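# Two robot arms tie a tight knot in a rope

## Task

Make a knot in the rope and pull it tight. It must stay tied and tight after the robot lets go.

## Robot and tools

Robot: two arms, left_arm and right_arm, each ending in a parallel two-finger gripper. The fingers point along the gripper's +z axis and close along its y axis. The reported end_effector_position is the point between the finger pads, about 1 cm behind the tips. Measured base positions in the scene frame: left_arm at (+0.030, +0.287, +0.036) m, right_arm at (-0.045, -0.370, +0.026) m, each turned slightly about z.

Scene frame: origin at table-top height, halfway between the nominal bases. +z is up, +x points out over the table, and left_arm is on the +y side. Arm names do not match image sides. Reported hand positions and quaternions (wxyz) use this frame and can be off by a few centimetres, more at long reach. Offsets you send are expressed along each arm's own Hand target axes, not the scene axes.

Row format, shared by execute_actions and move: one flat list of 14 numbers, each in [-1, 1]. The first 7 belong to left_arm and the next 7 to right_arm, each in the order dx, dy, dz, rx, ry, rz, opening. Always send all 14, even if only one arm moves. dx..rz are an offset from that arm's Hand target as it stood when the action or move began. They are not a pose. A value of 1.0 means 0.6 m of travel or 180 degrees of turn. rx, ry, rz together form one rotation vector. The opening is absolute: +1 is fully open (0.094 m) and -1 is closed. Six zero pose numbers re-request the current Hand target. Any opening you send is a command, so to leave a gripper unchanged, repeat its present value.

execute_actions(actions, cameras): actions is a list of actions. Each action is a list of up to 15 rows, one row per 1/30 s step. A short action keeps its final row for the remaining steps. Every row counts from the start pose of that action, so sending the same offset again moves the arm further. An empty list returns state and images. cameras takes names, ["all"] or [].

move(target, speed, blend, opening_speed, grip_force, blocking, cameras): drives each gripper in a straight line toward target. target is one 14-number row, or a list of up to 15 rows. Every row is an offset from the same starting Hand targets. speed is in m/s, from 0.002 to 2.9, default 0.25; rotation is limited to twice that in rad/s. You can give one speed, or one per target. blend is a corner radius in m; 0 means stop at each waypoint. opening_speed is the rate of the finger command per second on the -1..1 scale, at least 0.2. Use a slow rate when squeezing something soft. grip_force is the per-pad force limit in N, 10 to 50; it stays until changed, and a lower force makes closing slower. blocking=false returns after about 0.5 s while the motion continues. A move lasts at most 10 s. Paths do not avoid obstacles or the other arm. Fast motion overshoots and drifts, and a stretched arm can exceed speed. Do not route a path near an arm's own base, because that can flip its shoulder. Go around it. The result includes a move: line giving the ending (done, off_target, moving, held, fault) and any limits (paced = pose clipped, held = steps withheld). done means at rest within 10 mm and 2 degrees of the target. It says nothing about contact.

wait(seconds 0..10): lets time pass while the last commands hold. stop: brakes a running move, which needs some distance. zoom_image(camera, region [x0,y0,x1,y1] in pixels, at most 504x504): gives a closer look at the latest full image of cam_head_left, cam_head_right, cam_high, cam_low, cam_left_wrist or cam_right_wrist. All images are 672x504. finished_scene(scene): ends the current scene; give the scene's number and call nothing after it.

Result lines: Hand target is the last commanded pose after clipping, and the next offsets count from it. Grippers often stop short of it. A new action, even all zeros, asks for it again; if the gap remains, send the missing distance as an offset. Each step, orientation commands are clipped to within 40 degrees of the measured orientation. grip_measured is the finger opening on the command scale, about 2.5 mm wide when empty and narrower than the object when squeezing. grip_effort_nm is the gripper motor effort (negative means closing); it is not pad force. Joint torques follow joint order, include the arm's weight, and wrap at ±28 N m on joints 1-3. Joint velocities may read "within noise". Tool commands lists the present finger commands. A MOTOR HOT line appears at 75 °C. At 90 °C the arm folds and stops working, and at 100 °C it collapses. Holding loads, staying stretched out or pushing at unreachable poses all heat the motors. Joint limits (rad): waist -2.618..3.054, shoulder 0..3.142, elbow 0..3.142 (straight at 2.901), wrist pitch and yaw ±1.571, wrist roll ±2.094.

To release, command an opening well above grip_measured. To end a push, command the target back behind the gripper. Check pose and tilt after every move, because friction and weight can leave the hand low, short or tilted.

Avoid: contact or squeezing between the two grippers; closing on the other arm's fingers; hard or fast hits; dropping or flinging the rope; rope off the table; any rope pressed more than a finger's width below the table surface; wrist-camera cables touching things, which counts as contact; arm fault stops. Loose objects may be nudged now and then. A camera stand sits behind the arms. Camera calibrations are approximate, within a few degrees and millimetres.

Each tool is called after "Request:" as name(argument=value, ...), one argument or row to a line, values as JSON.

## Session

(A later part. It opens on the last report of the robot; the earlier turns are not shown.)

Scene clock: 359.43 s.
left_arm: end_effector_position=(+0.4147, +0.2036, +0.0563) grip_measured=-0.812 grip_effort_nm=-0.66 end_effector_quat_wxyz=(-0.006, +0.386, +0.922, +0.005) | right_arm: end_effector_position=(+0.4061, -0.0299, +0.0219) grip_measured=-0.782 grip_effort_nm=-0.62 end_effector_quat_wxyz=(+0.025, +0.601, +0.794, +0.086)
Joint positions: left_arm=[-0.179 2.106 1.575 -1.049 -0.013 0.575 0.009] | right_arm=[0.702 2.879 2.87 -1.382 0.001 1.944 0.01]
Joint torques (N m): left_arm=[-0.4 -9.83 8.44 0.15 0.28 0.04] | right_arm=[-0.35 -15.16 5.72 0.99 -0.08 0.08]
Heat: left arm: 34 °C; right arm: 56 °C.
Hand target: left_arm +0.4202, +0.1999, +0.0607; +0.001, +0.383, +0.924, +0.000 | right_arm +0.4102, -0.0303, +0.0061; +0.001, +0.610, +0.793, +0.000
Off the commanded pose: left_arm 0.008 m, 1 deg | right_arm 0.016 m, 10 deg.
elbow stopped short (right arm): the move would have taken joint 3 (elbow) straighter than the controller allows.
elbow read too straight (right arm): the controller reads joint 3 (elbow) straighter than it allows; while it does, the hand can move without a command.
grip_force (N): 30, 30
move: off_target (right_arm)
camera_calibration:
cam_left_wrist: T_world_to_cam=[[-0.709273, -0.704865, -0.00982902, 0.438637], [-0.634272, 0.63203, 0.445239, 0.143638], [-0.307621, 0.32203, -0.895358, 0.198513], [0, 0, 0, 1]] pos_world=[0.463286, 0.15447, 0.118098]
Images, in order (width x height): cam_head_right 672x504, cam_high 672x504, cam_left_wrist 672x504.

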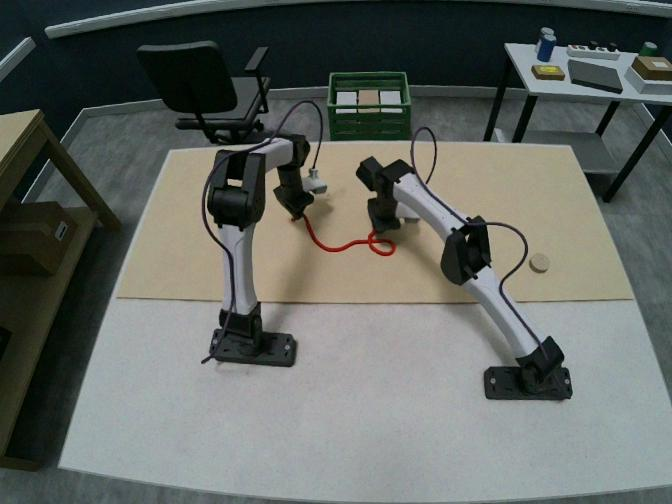

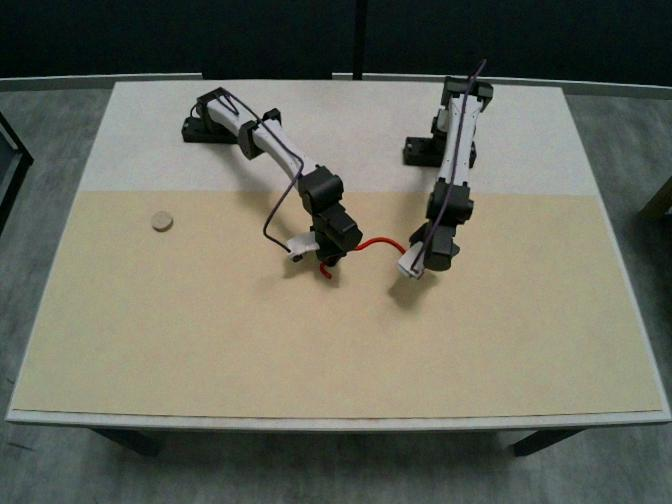

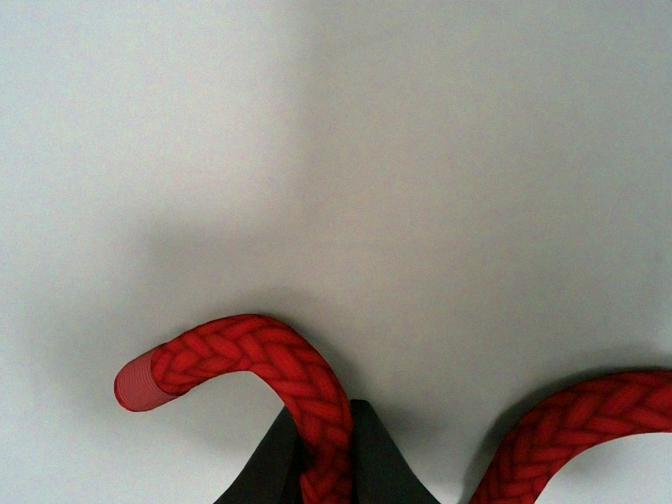

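Request:
move(
  target=[
    [0,0,0,0,0,0,-0.95,0,0,0.0,0,0,0,-0.4],
    [0,0,0,0,0,0,-0.95,0,0,-0.08,0,0,0,-0.4],
    [0,0,0,0,0,0,-0.95,-0.071,-0.122,-0.25,0,0,0.1,-0.4],
  ],
  cameras=["cam_left_wrist","cam_head_right","cam_high"],
  blend=[0,0.02,0],
  speed=0.3,
)

Request:
zoom_image(
  camera="cam_head_right",
  region=[300, 200, 440, 300],
)

Scene clock: 376.63 s.
left_arm: end_effector_position=(+0.4147, +0.2036, +0.0563) grip_measured=-0.812 grip_effort_nm=-0.66 end_effector_quat_wxyz=(-0.006, +0.386, +0.922, +0.005) | right_arm: end_effector_position=(+0.3553, -0.0866, +0.1489) grip_measured=-0.403 grip_effort_nm=0.18 end_effector_quat_wxyz=(-0.002, +0.669, +0.740, +0.066)
Joint positions: left_arm=[-0.179 2.106 1.575 -1.049 -0.013 0.575 0.009] | right_arm=[0.659 2.439 2.543 -1.548 -0.034 2.077 0.028]
Joint torques (N m): left_arm=[-0.46 -9.98 8.4 0.15 0.29 0.02] | right_arm=[-0.21 -17.48 4.96 0.37 -0.18 0.11]
Heat: left arm: 34 °C; right arm: 58 °C.
Hand target: left_arm +0.4202, +0.1999, +0.0607; +0.001, +0.383, +0.924, +0.000 | right_arm +0.3502, -0.0901, +0.1559; +0.001, +0.726, +0.688, +0.001
Off the commanded pose: left_arm 0.008 m, 1 deg | right_arm 0.009 m, 12 deg.
elbow stopped short (right arm): the move would have taken joint 3 (elbow) straighter than the controller allows.
joint sent to its limit (right arm) — joint 4 (wrist pitch), lower limit; joint 6 (wrist roll), upper limit. The joint targets are off in orientation, not in position.
grip_force (N): 30, 30
move: off_target (right_arm)
camera_calibration:
cam_left_wrist: T_world_to_cam=[[-0.709273, -0.704865, -0.00982902, 0.438637], [-0.634272, 0.63203, 0.445239, 0.143638], [-0.307621, 0.32203, -0.895358, 0.198513], [0, 0, 0, 1]] pos_world=[0.463286, 0.15447, 0.118098]
Images, in order (width x height): cam_head_right 672x504, cam_high 672x504, cam_left_wrist 672x504.

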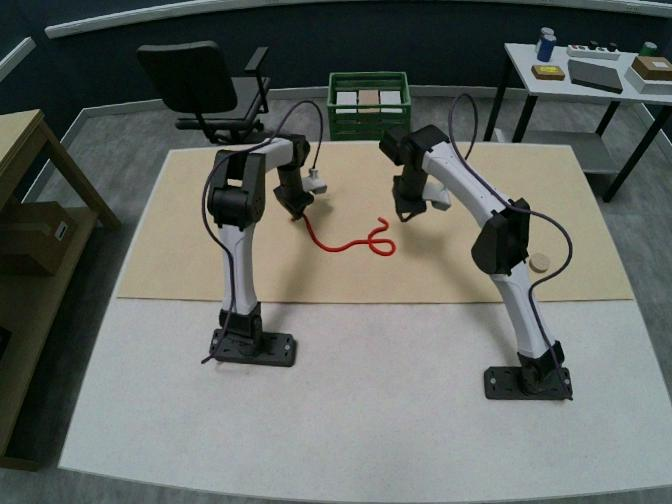

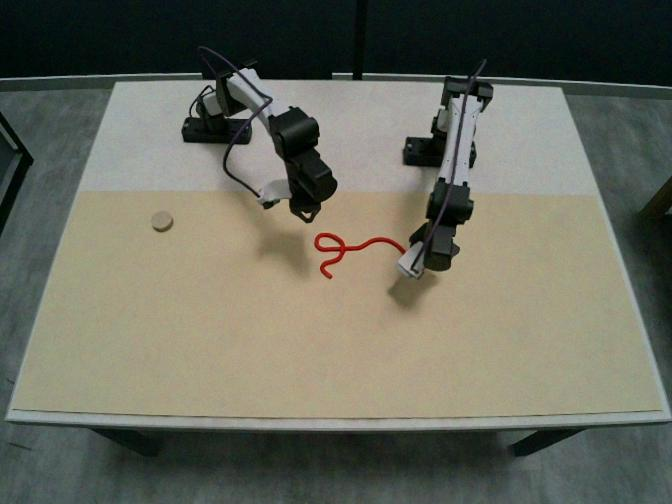

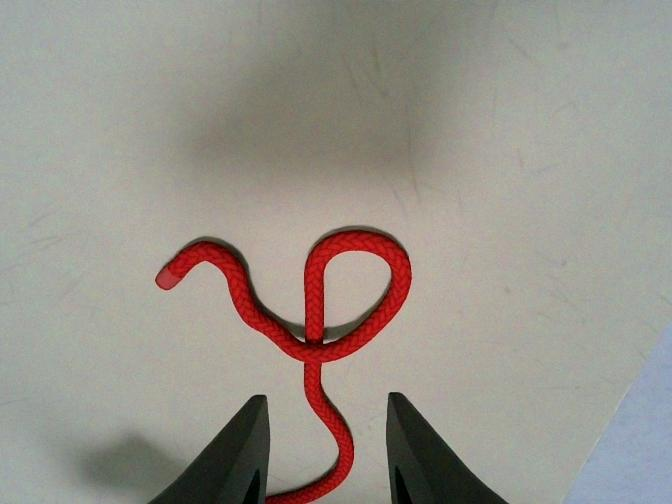

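Scaled by 3.600 from the camera's 672x504 image, which has a finer 960x720 frame.

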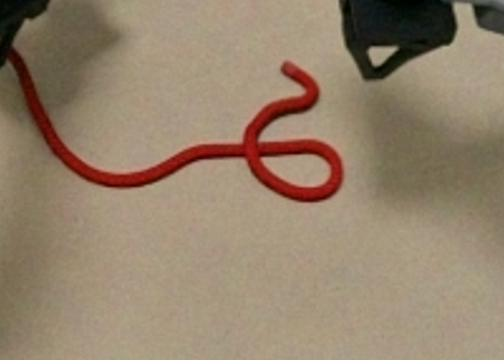

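Request:
move(
  target=[
    [0,0,0.075,0,0,0,-0.95,-0.307,-0.118,0,0,0,-0.25,-0.4],
    [0,0,0.075,0,0,0,-0.4,-0.307,-0.118,0,0,0,-0.25,-0.4],
    [0,0,-0.05,0,0,0,-0.4,-0.307,-0.118,0,0,0,-0.25,-0.4],
    [-0.224,-0.337,-0.1,0,0,0.25,-0.4,-0.307,-0.118,0,0,0,-0.25,-0.4],
  ],
  cameras=["cam_right_wrist","cam_high"],
  blend=[0,0,0.03,0],
  speed=0.4,
)

Scene clock: 452.37 s.
left_arm: end_effector_position=(+0.3688, -0.0384, +0.1166) grip_measured=-0.402 grip_effort_nm=0.11 end_effector_quat_wxyz=(-0.003, +0.706, +0.708, +0.005) | right_arm: end_effector_position=(+0.2666, -0.2685, +0.1504) grip_measured=-0.403 grip_effort_nm=0.18 end_effector_quat_wxyz=(-0.014, +0.408, +0.913, -0.011)
Joint positions: left_arm=[-0.729 2.448 2.393 -1.52 -0.011 0.801 0.028] | right_arm=[0.369 1.815 1.587 -1.377 -0.002 1.156 0.028]
Joint torques (N m): left_arm=[0.34 -12.31 8.54 0.11 0.26 0.21] | right_arm=[-0.43 -12.63 5.03 0.51 -0.03 -0.08]
Heat: left arm: 35 °C; right arm: 57 °C.
Hand target: left_arm +0.3721, -0.0381, +0.1206; +0.001, +0.707, +0.707, +0.001 | right_arm +0.2694, -0.2702, +0.1559; +0.001, +0.408, +0.913, +0.000
Off the commanded pose: left_arm 0.005 m, 1 deg | right_arm 0.006 m, 2 deg.
grip_force (N): 30, 30
move: done
camera_calibration:
cam_right_wrist: T_world_to_cam=[[-0.736586, -0.674899, 0.044193, 0.00503252], [-0.600231, 0.68241, 0.417179, 0.321024], [-0.311711, 0.280762, -0.907749, 0.385105], [0, 0, 0, 1]] pos_world=[0.316437, -0.323797, 0.215432]
Images, in order (width x height): cam_high 672x504, cam_right_wrist 672x504.

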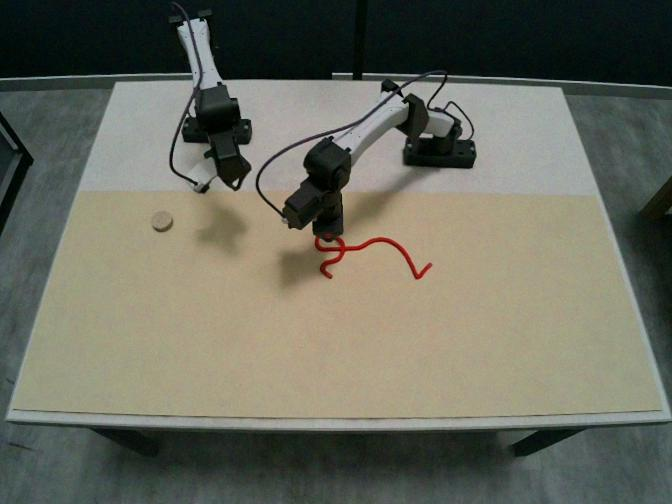

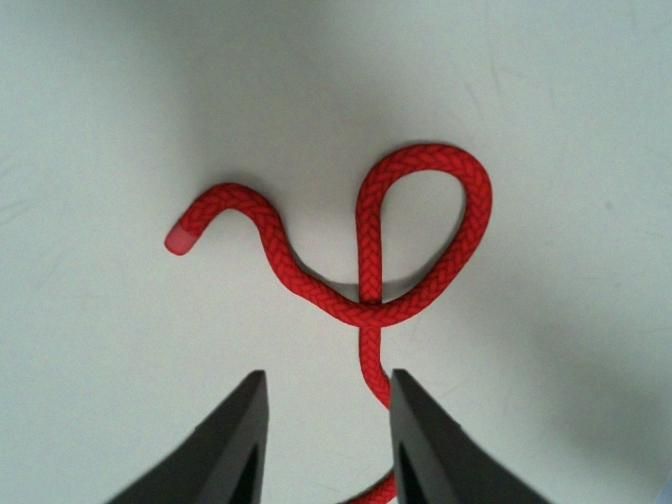

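Request:
move(
  target=[
    [0.003,-0.025,0.194,0,0,0,-0.4,0,0,0,0,0,0,-0.4],
    [0.003,-0.025,0.194,0,0,0,-0.95,0,0,0,0,0,0,-0.4],
    [0.003,-0.025,0.105,0,0,0,-0.95,0,0,0,0,0,0,-0.4],
    [0.038,0.188,0.105,0,0,0,-0.95,0,0,0,0,0,0,-0.4],
  ],
  cameras=["cam_right_wrist","cam_high","cam_head_right"],
  blend=[0,0,0.01,0],
  speed=0.3,
)

Request:
zoom_image(
  camera="cam_high",
  region=[290, 210, 430, 310],
)

Scene clock: 483.23 s.
left_arm: end_effector_position=(+0.4854, -0.0105, +0.0517) grip_measured=-0.808 grip_effort_nm=-0.66 end_effector_quat_wxyz=(+0.058, +0.700, +0.711, +0.017) | right_arm: end_effector_position=(+0.2666, -0.2685, +0.1504) grip_measured=-0.403 grip_effort_nm=0.18 end_effector_quat_wxyz=(-0.014, +0.408, +0.913, -0.011)
Joint positions: left_arm=[-0.542 2.82 2.839 -1.47 -0.011 0.974 0.009] | right_arm=[0.369 1.815 1.587 -1.377 -0.002 1.156 0.028]
Joint torques (N m): left_arm=[-0.76 -14.34 8.54 0.39 0.27 0.22] | right_arm=[-0.47 -12.62 5.03 0.52 -0.03 -0.08]
Heat: left arm: 36 °C; right arm: 52 °C.
Hand target: left_arm +0.4851, -0.0153, +0.0578; +0.001, +0.707, +0.707, +0.001 | right_arm +0.2694, -0.2702, +0.1559; +0.001, +0.408, +0.913, +0.000
Off the commanded pose: left_arm 0.008 m, 7 deg | right_arm 0.006 m, 2 deg.
elbow stopped short (left arm): the move would have taken joint 3 (elbow) straighter than the controller allows.
grip_force (N): 30, 30
move: off_target (left_arm); target 2's new opening was sent with left_arm's hand 0.020 m and 4 deg from that target
camera_calibration:
cam_right_wrist: T_world_to_cam=[[-0.736586, -0.674899, 0.044193, 0.00503252], [-0.600231, 0.68241, 0.417179, 0.321024], [-0.311711, 0.280762, -0.907749, 0.385105], [0, 0, 0, 1]] pos_world=[0.316437, -0.323797, 0.215432]
Images, in order (width x height): cam_head_right 672x504, cam_high 672x504, cam_right_wrist 672x504.

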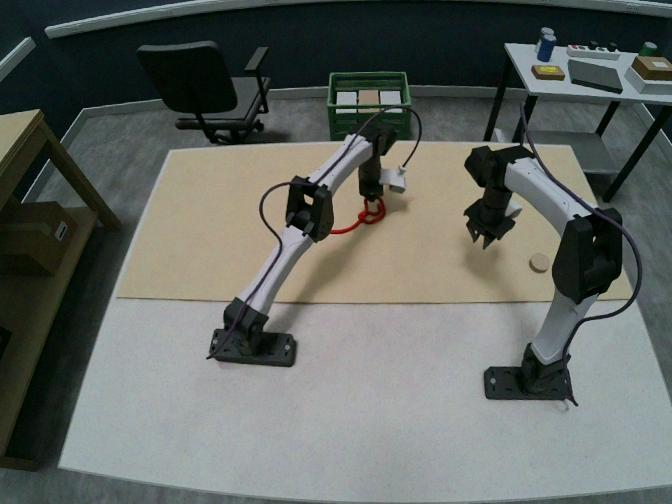

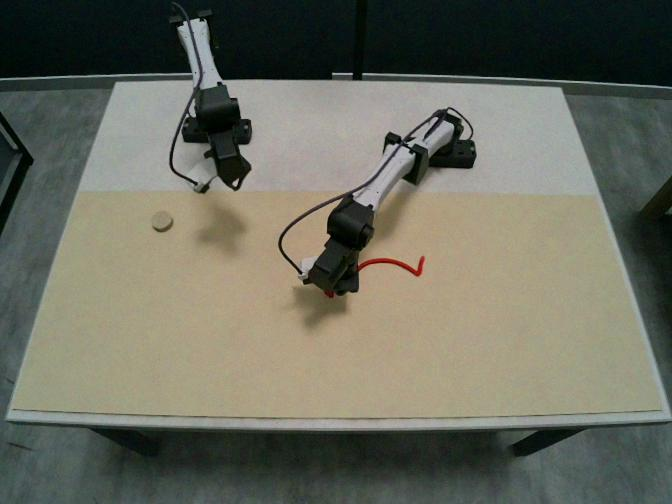

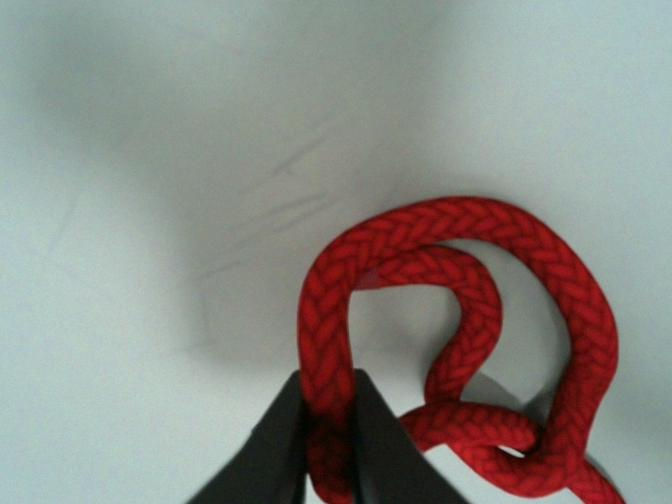

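Scaled by 3.600 from the camera's 672x504 image, which has a finer 960x720 frame.

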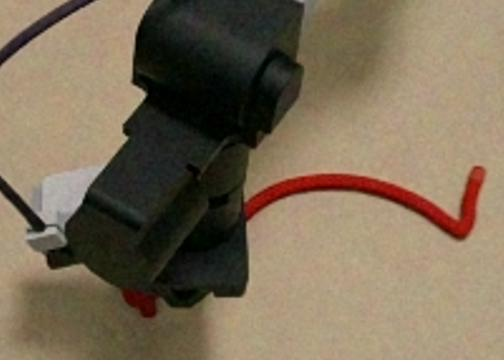

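Request:
move(
  target=[
    [0.008,0,0.075,0,0,0,-0.95,0,0,0,0,0,0,-0.4],
    [0.008,0,0.075,0,0,0,-0.5,0,0,0,0,0,0,-0.4],
    [0.0,-0.02,-0.13,0,0,0,-0.5,0,0,0,0,0,0,-0.4],
  ],
  cameras=["cam_right_wrist","cam_high","cam_head_right"],
  speed=0.2,
)

Scene clock: 496.40 s.
left_arm: end_effector_position=(+0.4747, -0.0108, +0.1153) grip_measured=-0.502 grip_effort_nm=0.11 end_effector_quat_wxyz=(+0.086, +0.705, +0.704, +0.022) | right_arm: end_effector_position=(+0.2666, -0.2685, +0.1504) grip_measured=-0.403 grip_effort_nm=0.18 end_effector_quat_wxyz=(-0.014, +0.408, +0.913, -0.011)
Joint positions: left_arm=[-0.554 2.699 2.853 -1.547 -0.011 0.98 0.023] | right_arm=[0.369 1.815 1.587 -1.377 -0.002 1.156 0.028]
Joint torques (N m): left_arm=[-0.96 -17.26 7.02 0.46 0.25 0.04] | right_arm=[-0.44 -12.64 5.01 0.51 -0.03 -0.09]
Heat: left arm: 40 °C; right arm: 51 °C.
Hand target: left_arm +0.4729, -0.0153, +0.1358; +0.001, +0.707, +0.707, +0.001 | right_arm +0.2694, -0.2702, +0.1559; +0.001, +0.408, +0.913, +0.000
Off the commanded pose: left_arm 0.021 m, 10 deg | right_arm 0.006 m, 2 deg.
elbow stopped short (left arm): the move would have taken joint 3 (elbow) straighter than the controller allows.
joint sent to its limit (left arm) — joint 4 (wrist pitch), lower limit. The joint targets are off in orientation, not in position.
grip_force (N): 30, 30
move: off_target (left_arm); target 2's new opening was sent with left_arm's hand 0.009 m and 4 deg from that target
camera_calibration:
cam_right_wrist: T_world_to_cam=[[-0.736586, -0.674899, 0.044193, 0.00503252], [-0.600231, 0.68241, 0.417179, 0.321024], [-0.311711, 0.280762, -0.907749, 0.385105], [0, 0, 0, 1]] pos_world=[0.316437, -0.323797, 0.215432]
Images, in order (width x height): cam_head_right 672x504, cam_high 672x504, cam_right_wrist 672x504.

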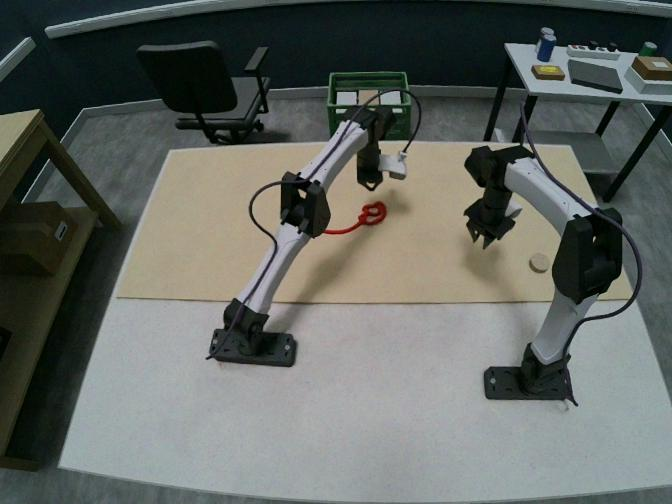

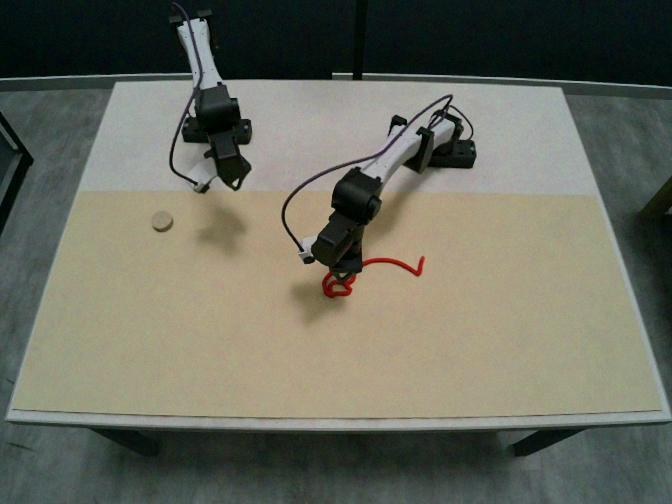

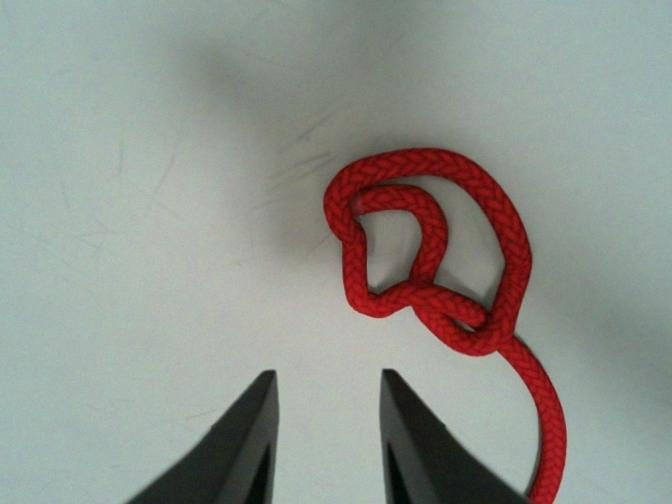

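Request:
move(
  target=[
    [0.008,-0.042,0.09,0,0,0,-0.45,0,0,0,0,0,0,-0.4],
    [0.008,-0.042,0.22,0,0,0,-0.45,0,0,0,0,0,0,-0.4],
    [0.008,-0.042,0.22,0,0,0,-0.95,0,0,0,0,0,0,-0.4],
    [0.008,-0.042,0.12,0,0,0,-0.95,0,0,0,0,0,0,-0.4],
  ],
  cameras=["cam_right_wrist","cam_high"],
  speed=0.22,
  blend=[0.01,0,0,0],
)

Scene clock: 532.97 s.
left_arm: end_effector_position=(+0.4501, -0.0056, +0.0593) grip_measured=-0.640 grip_effort_nm=-0.66 end_effector_quat_wxyz=(+0.004, +0.707, +0.707, +0.007) | right_arm: end_effector_position=(+0.2666, -0.2685, +0.1504) grip_measured=-0.403 grip_effort_nm=0.18 end_effector_quat_wxyz=(-0.014, +0.408, +0.913, -0.011)
Joint positions: left_arm=[-0.573 2.745 2.728 -1.543 -0.012 0.959 0.017] | right_arm=[0.369 1.815 1.587 -1.377 -0.002 1.156 0.028]
Joint torques (N m): left_arm=[-0.94 -13.94 7.9 0.16 0.28 0.04] | right_arm=[-0.43 -12.63 5.04 0.51 -0.04 -0.08]
Heat: left arm: 49 °C; right arm: 50 °C.
Hand target: left_arm +0.4479, -0.0104, +0.0637; +0.001, +0.707, +0.707, +0.001 | right_arm +0.2694, -0.2702, +0.1559; +0.001, +0.408, +0.913, +0.000
Off the commanded pose: left_arm 0.007 m, 1 deg | right_arm 0.006 m, 2 deg.
joint sent to its limit (left arm) — joint 4 (wrist pitch), lower limit. The joint targets still meet the commanded pose.
grip_force (N): 30, 30
move: done; target 3's new opening was sent with left_arm's hand 0.015 m and 2 deg from that target
camera_calibration:
cam_right_wrist: T_world_to_cam=[[-0.736586, -0.674899, 0.044193, 0.00503252], [-0.600231, 0.68241, 0.417179, 0.321024], [-0.311711, 0.280762, -0.907749, 0.385105], [0, 0, 0, 1]] pos_world=[0.316437, -0.323797, 0.215432]
Images, in order (width x height): cam_high 672x504, cam_right_wrist 672x504.

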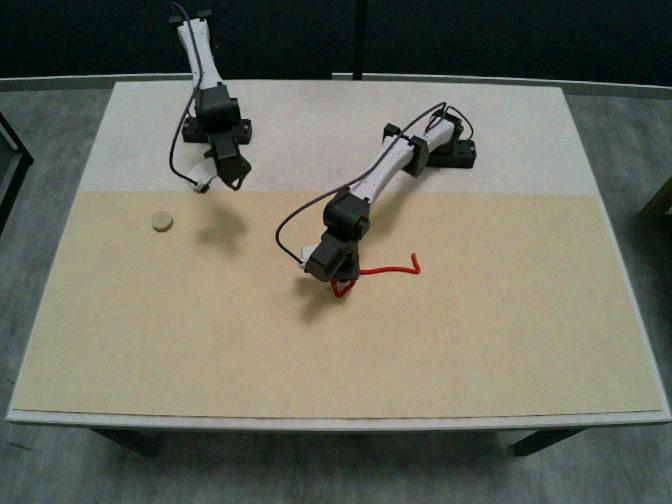

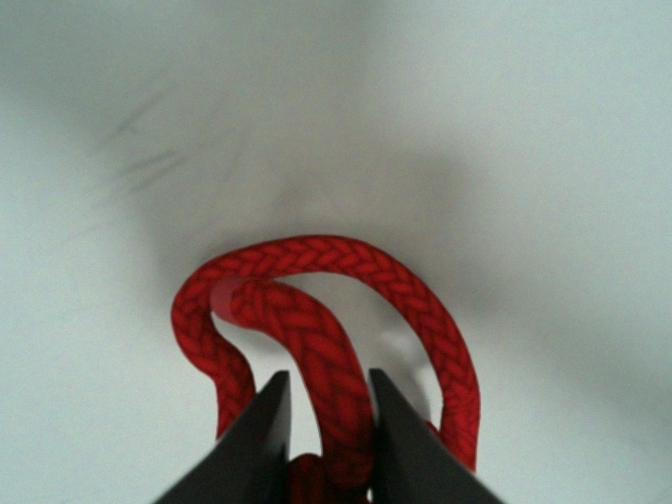

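Request:
move(
  target=[
    [0,0,0.085,0,0,0,-0.95,0,0,0,0,0,0,-0.4],
    [0,0,0.085,0,0,0,-0.4,0,0,0,0,0,0,-0.4],
    [0,0,-0.07,0,0,0,-0.4,0,0,0,0,0,0,-0.4],
  ],
  cameras=["cam_right_wrist"],
  speed=0.25,
)

Scene clock: 545.07 s.
left_arm: end_effector_position=(+0.4489, -0.0048, +0.0769) grip_measured=-0.402 grip_effort_nm=0.11 end_effector_quat_wxyz=(+0.014, +0.707, +0.707, +0.009) | right_arm: end_effector_position=(+0.2666, -0.2685, +0.1504) grip_measured=-0.403 grip_effort_nm=0.18 end_effector_quat_wxyz=(-0.014, +0.408, +0.913, -0.011)
Joint positions: left_arm=[-0.573 2.695 2.7 -1.544 -0.012 0.959 0.028] | right_arm=[0.369 1.815 1.587 -1.377 -0.002 1.156 0.028]
Joint torques (N m): left_arm=[-0.94 -19.4 6.76 0.16 0.29 0.04] | right_arm=[-0.44 -12.62 5.03 0.51 -0.03 -0.09]
Heat: left arm: 49 °C; right arm: 50 °C.
Hand target: left_arm +0.4479, -0.0105, +0.1059; +0.001, +0.707, +0.707, +0.001 | right_arm +0.2694, -0.2702, +0.1559; +0.001, +0.408, +0.913, +0.000
Off the commanded pose: left_arm 0.029 m, 2 deg | right_arm 0.006 m, 2 deg.
joint sent to its limit (left arm) — joint 4 (wrist pitch), lower limit. The joint targets are off in orientation, not in position.
grip_force (N): 30, 30
move: off_target (left_arm); target 2's new opening was sent with left_arm's hand 0.014 m and 3 deg from that target
camera_calibration:
cam_right_wrist: T_world_to_cam=[[-0.736586, -0.674899, 0.044193, 0.00503252], [-0.600231, 0.68241, 0.417179, 0.321024], [-0.311711, 0.280762, -0.907749, 0.385105], [0, 0, 0, 1]] pos_world=[0.316437, -0.323797, 0.215432]
Images, in order (width x height): cam_right_wrist 672x504.

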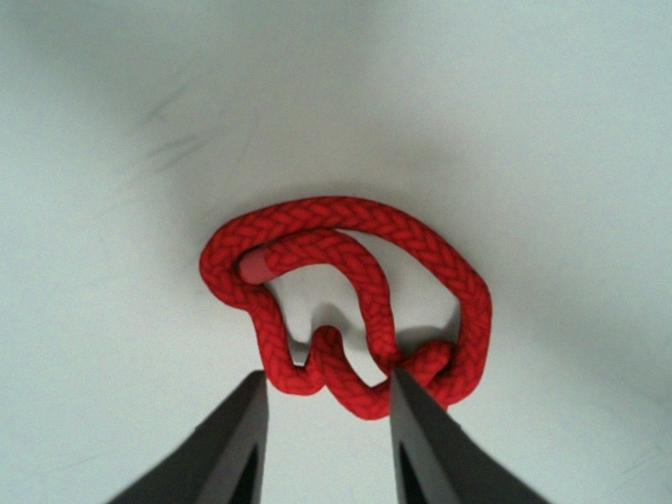

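Request:
move(
  target=[
    [-0.015,-0.007,0.08,0,0,0,-0.4,0,0,0,0,0,0,-0.4],
    [-0.015,-0.007,0.176,0,0,0,-0.4,0,0,0,0,0,0,-0.4],
    [-0.015,-0.007,0.176,0,0,0,-0.95,0,0,0,0,0,0,-0.4],
    [-0.015,-0.007,0.08,0,0,0,-0.95,0,0,0,0,0,0,-0.4],
  ],
  cameras=["cam_right_wrist"],
  speed=0.22,
  blend=[0.01,0,0,0],
)

Scene clock: 571.53 s.
left_arm: end_effector_position=(+0.4449, -0.0156, +0.0530) grip_measured=-0.803 grip_effort_nm=-0.66 end_effector_quat_wxyz=(+0.002, +0.708, +0.706, +0.007) | right_arm: end_effector_position=(+0.2666, -0.2685, +0.1504) grip_measured=-0.403 grip_effort_nm=0.18 end_effector_quat_wxyz=(-0.014, +0.408, +0.913, -0.011)
Joint positions: left_arm=[-0.595 2.767 2.746 -1.543 -0.013 0.94 0.009] | right_arm=[0.369 1.815 1.587 -1.377 -0.002 1.156 0.028]
Joint torques (N m): left_arm=[-0.7 -13.98 8.21 0.1 0.27 0.02] | right_arm=[-0.42 -12.6 5.04 0.51 -0.03 -0.08]
Heat: left arm: 52 °C; right arm: 50 °C.
Hand target: left_arm +0.4438, -0.0195, +0.0578; +0.001, +0.707, +0.707, +0.001 | right_arm +0.2694, -0.2702, +0.1559; +0.001, +0.408, +0.913, +0.000
Off the commanded pose: left_arm 0.006 m, 1 deg | right_arm 0.006 m, 2 deg.
joint sent to its limit (left arm) — joint 4 (wrist pitch), lower limit. The joint targets still meet the commanded pose.
grip_force (N): 30, 30
move: done; target 3's new opening was sent with left_arm's hand 0.020 m and 3 deg from that target
camera_calibration:
cam_right_wrist: T_world_to_cam=[[-0.736586, -0.674899, 0.044193, 0.00503252], [-0.600231, 0.68241, 0.417179, 0.321024], [-0.311711, 0.280762, -0.907749, 0.385105], [0, 0, 0, 1]] pos_world=[0.316437, -0.323797, 0.215432]
Images, in order (width x height): cam_right_wrist 672x504.

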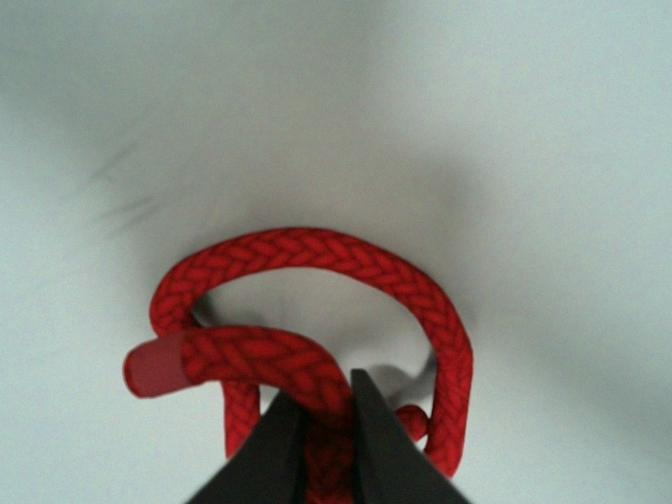

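Request:
move(
  target=[
    [-0.03,0,-0.06,0,0,0,-0.95,0,0,0,0,0,0,-0.4],
    [-0.183,-0.1,0,0,0,0,-0.95,0,0,0,0,0,0,-0.4],
    [-0.2,-0.1,0.075,0,0,0,-0.95,0,0,0,0,0,0,-0.4],
  ],
  cameras=["cam_right_wrist","cam_high","cam_head_right"],
  speed=0.25,
  blend=[0.02,0.02,0],
)

Request:
zoom_image(
  camera="cam_high",
  region=[270, 210, 410, 310],
)

Scene clock: 584.30 s.
left_arm: end_effector_position=(+0.3733, -0.1288, +0.0200) grip_measured=-0.803 grip_effort_nm=-0.66 end_effector_quat_wxyz=(+0.034, +0.712, +0.701, +0.003) | right_arm: end_effector_position=(+0.2666, -0.2685, +0.1504) grip_measured=-0.403 grip_effort_nm=0.18 end_effector_quat_wxyz=(-0.014, +0.408, +0.913, -0.011)
Joint positions: left_arm=[-0.845 2.889 2.857 -1.471 -0.012 0.703 0.009] | right_arm=[0.369 1.815 1.587 -1.377 -0.002 1.156 0.028]
Joint torques (N m): left_arm=[0.17 -12.67 6.87 0.92 0.24 -0.02] | right_arm=[-0.43 -12.63 5.03 0.51 -0.03 -0.08]
Heat: left arm: 52 °C; right arm: 50 °C.
Hand target: left_arm +0.3840, -0.1395, +0.0127; +0.001, +0.707, +0.707, +0.001 | right_arm +0.2694, -0.2702, +0.1559; +0.001, +0.408, +0.913, +0.000
Off the commanded pose: left_arm 0.017 m, 4 deg | right_arm 0.006 m, 2 deg.
elbow stopped short (left arm): the move would have taken joint 3 (elbow) straighter than the controller allows.
grip_force (N): 30, 30
move: off_target (left_arm)
camera_calibration:
cam_right_wrist: T_world_to_cam=[[-0.736586, -0.674899, 0.044193, 0.00503252], [-0.600231, 0.68241, 0.417179, 0.321024], [-0.311711, 0.280762, -0.907749, 0.385105], [0, 0, 0, 1]] pos_world=[0.316437, -0.323797, 0.215432]
Images, in order (width x height): cam_head_right 672x504, cam_high 672x504, cam_right_wrist 672x504.

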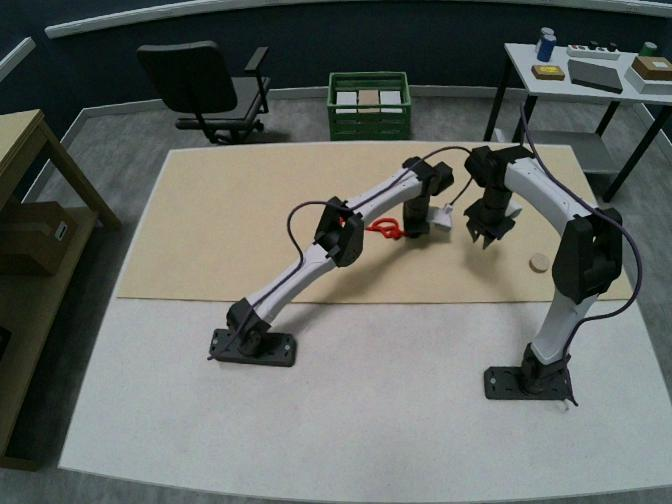

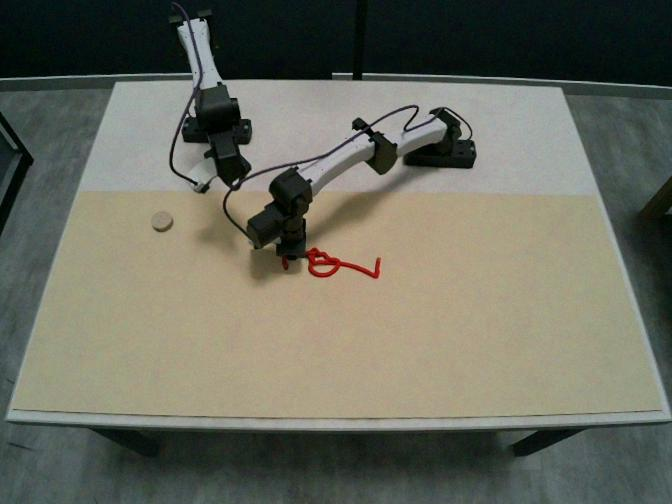

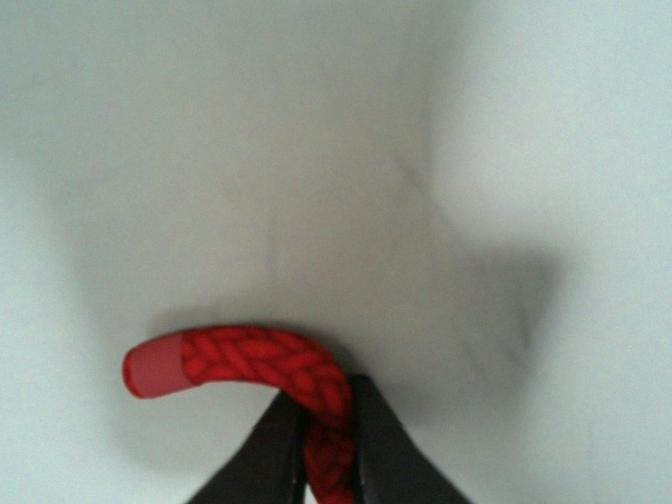

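Scaled by 3.600 from the camera's 672x504 image, which has a finer 960x720 frame.

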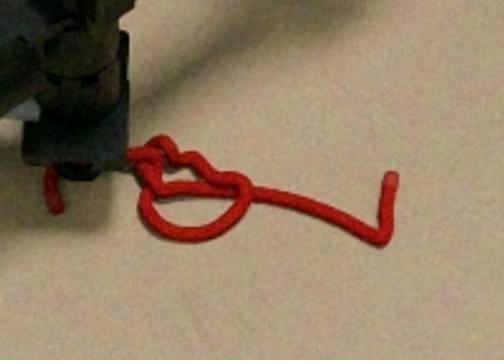

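Request:
move(
  target=[
    [0,0,0,0,0,0,-0.4,0,0,0,0,0,0,-0.3],
    [0.02,0,-0.15,0,0,0,-0.4,0,0,0,0,0,0,-0.3],
    [0.399,0,-0.128,0,0,-0.5,-0.2,0.039,0.294,0.06,0,0,0.15,-0.3],
  ],
  cameras=["cam_left_wrist","cam_right_wrist","cam_high","cam_head_right"],
  speed=0.35,
)

Scene clock: 619.70 s.
left_arm: end_effector_position=(+0.3778, +0.1052, +0.0735) grip_measured=-0.202 grip_effort_nm=0.11 end_effector_quat_wxyz=(-0.025, +0.005, +0.999, +0.019) | right_arm: end_effector_position=(+0.3872, -0.1363, +0.1241) grip_measured=-0.303 grip_effort_nm=0.18 end_effector_quat_wxyz=(+0.015, +0.608, +0.793, +0.036)
Joint positions: left_arm=[-0.447 2.135 1.688 -1.186 -0.011 -0.475 0.037] | right_arm=[0.55 2.494 2.546 -1.546 -0.002 1.803 0.033]
Joint torques (N m): left_arm=[-0.39 -15.39 5.35 0.35 0.24 0] | right_arm=[0.49 -13.9 7.62 0.26 -0.03 0.1]
Heat: left arm: 54 °C; right arm: 50 °C.
Hand target: left_arm +0.3836, +0.0999, +0.0894; +0.001, +0.000, +1.000, +0.000 | right_arm +0.3852, -0.1352, +0.1199; +0.001, +0.610, +0.793, +0.000
Off the commanded pose: left_arm 0.018 m, 4 deg | right_arm 0.005 m, 4 deg.
elbow stopped short (left arm): the move would have taken joint 3 (elbow) straighter than the controller allows.
joint sent to its limit (right arm) — joint 4 (wrist pitch), lower limit. The joint targets are off in orientation, not in position.
grip_force (N): 30, 30
move: off_target (left_arm, right_arm); target 3's new opening was sent with left_arm's hand 0.018 m and 4 deg from that target
camera_calibration:
cam_left_wrist: T_world_to_cam=[[-0.00713922, -0.999056, -0.0428391, 0.111439], [-0.879206, -0.0141379, 0.476232, 0.333094], [-0.476389, 0.0410643, -0.878275, 0.326285], [0, 0, 0, 1]] pos_world=[0.449092, 0.102645, 0.132711]
cam_right_wrist: T_world_to_cam=[[-0.960902, -0.270015, -0.0613173, 0.339304], [-0.2703, 0.866722, 0.419202, 0.211415], [-0.0600456, 0.419386, -0.90582, 0.282938], [0, 0, 0, 1]] pos_world=[0.400172, -0.210281, 0.188471]
Images, in order (width x height): cam_head_right 672x504, cam_high 672x504, cam_left_wrist 672x504, cam_right_wrist 672x504.

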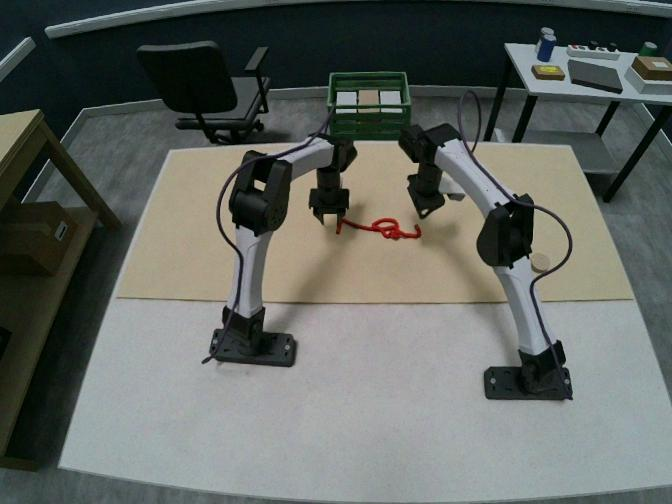

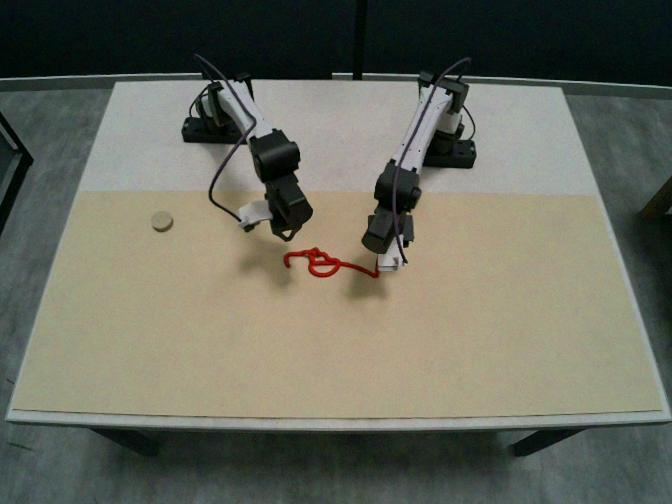

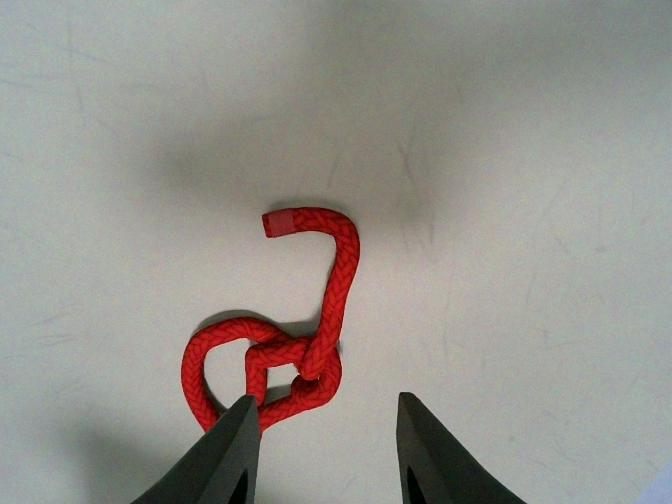

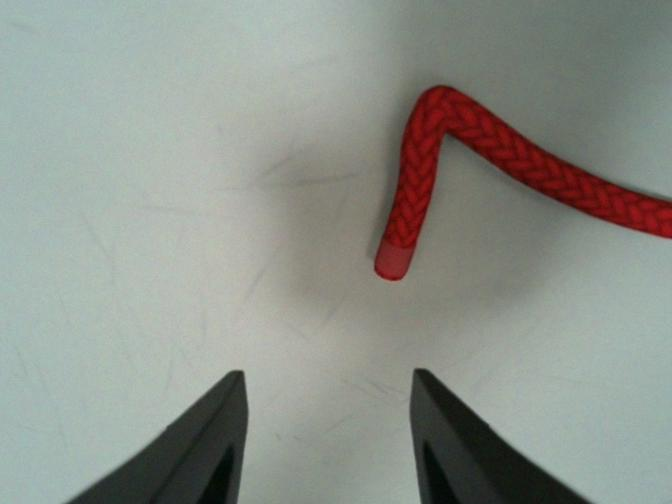

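Request:
move(
  target=[
    [-0.042,-0.028,0.145,0,0,0,-0.2,0.025,-0.004,0.2,0,0,0,-0.3],
    [-0.042,-0.028,0.145,0,0,0,-0.95,0.025,-0.004,0.2,0,0,0,-0.95],
    [0.023,0.2,0.1,0,0,0,-0.95,-0.034,-0.035,0.15,0,0,0,-0.95],
  ],
  cameras=["cam_left_wrist","cam_right_wrist","cam_high","cam_head_right"],
  speed=0.2,
  grip_force=50,
)

Request:
zoom_image(
  camera="cam_high",
  region=[270, 210, 450, 310],
)

Scene clock: 640.60 s.
left_arm: end_effector_position=(+0.3623, +0.2187, +0.0191) grip_measured=-0.838 grip_effort_nm=-1.03 end_effector_quat_wxyz=(-0.025, -0.006, +1.000, -0.003) | right_arm: end_effector_position=(+0.3703, -0.1547, +0.0208) grip_measured=-0.820 grip_effort_nm=-0.99 end_effector_quat_wxyz=(-0.004, +0.609, +0.793, -0.002)
Joint positions: left_arm=[-0.155 2.005 1.258 -0.873 0.015 -0.204 0.008] | right_arm=[0.531 2.434 2.027 -1.171 -0.006 1.787 0.008]
Joint torques (N m): left_arm=[-0.39 -12.9 4.57 0.36 -0.01 0.2] | right_arm=[-0.68 -18.44 4.46 0.25 0 -0.07]
Heat: left arm: 52 °C; right arm: 54 °C.
Hand target: left_arm +0.3700, +0.2199, +0.0294; +0.001, +0.000, +1.000, +0.000 | right_arm +0.3703, -0.1603, +0.0299; +0.001, +0.610, +0.793, +0.000
Off the commanded pose: left_arm 0.013 m, 3 deg | right_arm 0.011 m, 1 deg.
move: off_target (left_arm, right_arm); target 2's new opening was sent with left_arm's hand 0.022 m and 3 deg from that target
camera_calibration:
cam_left_wrist: T_world_to_cam=[[0.0152895, -0.999883, 0.000719312, 0.213598], [-0.878498, -0.0130898, 0.477567, 0.346394], [-0.477502, -0.00793368, -0.878595, 0.277536], [0, 0, 0, 1]] pos_world=[0.433564, 0.220309, 0.0782619]
cam_right_wrist: T_world_to_cam=[[-0.962965, -0.268736, 0.0219124, 0.311056], [-0.237059, 0.882563, 0.406061, 0.256478], [-0.128462, 0.385828, -0.913583, 0.216379], [0, 0, 0, 1]] pos_world=[0.388133, -0.226251, 0.0867187]
Images, in order (width x height): cam_head_right 672x504, cam_high 672x504, cam_left_wrist 672x504, cam_right_wrist 672x504.

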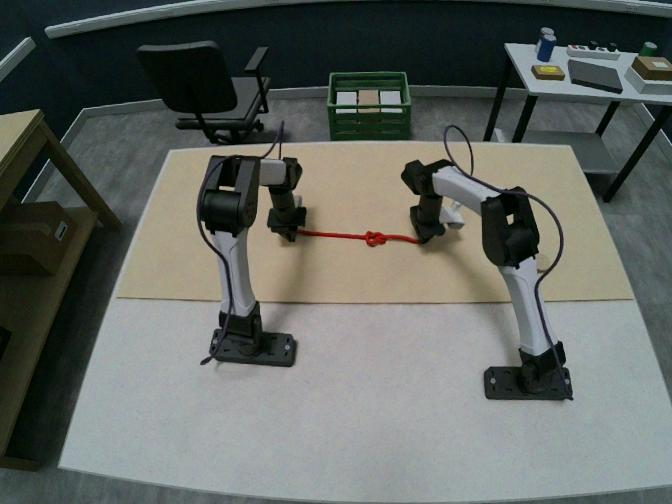

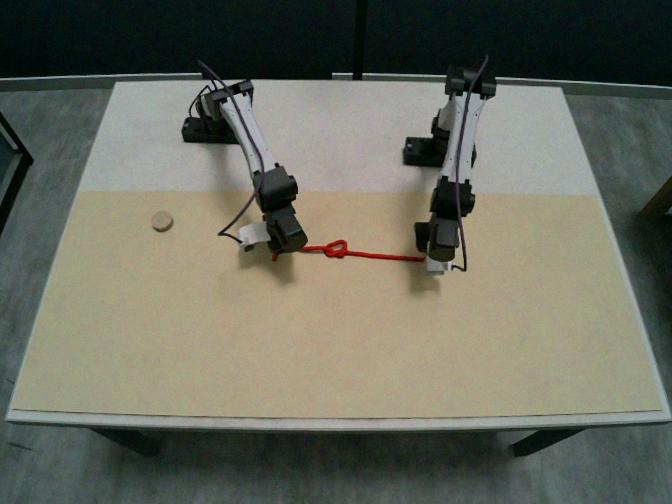

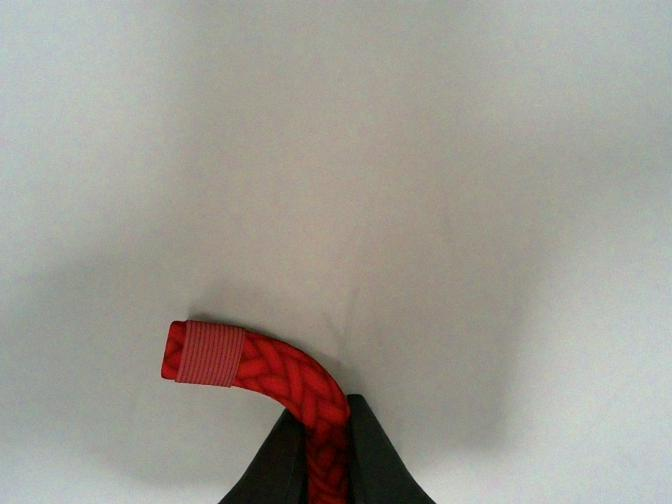

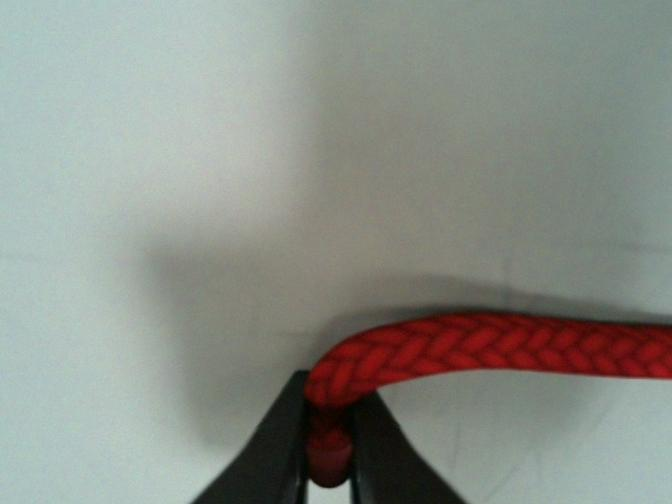

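Scaled by 2.800 from the camera's 672x504 image, which has a finer 960x720 frame.

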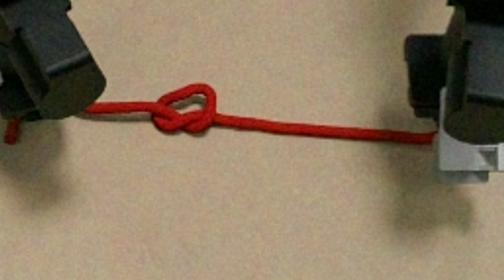

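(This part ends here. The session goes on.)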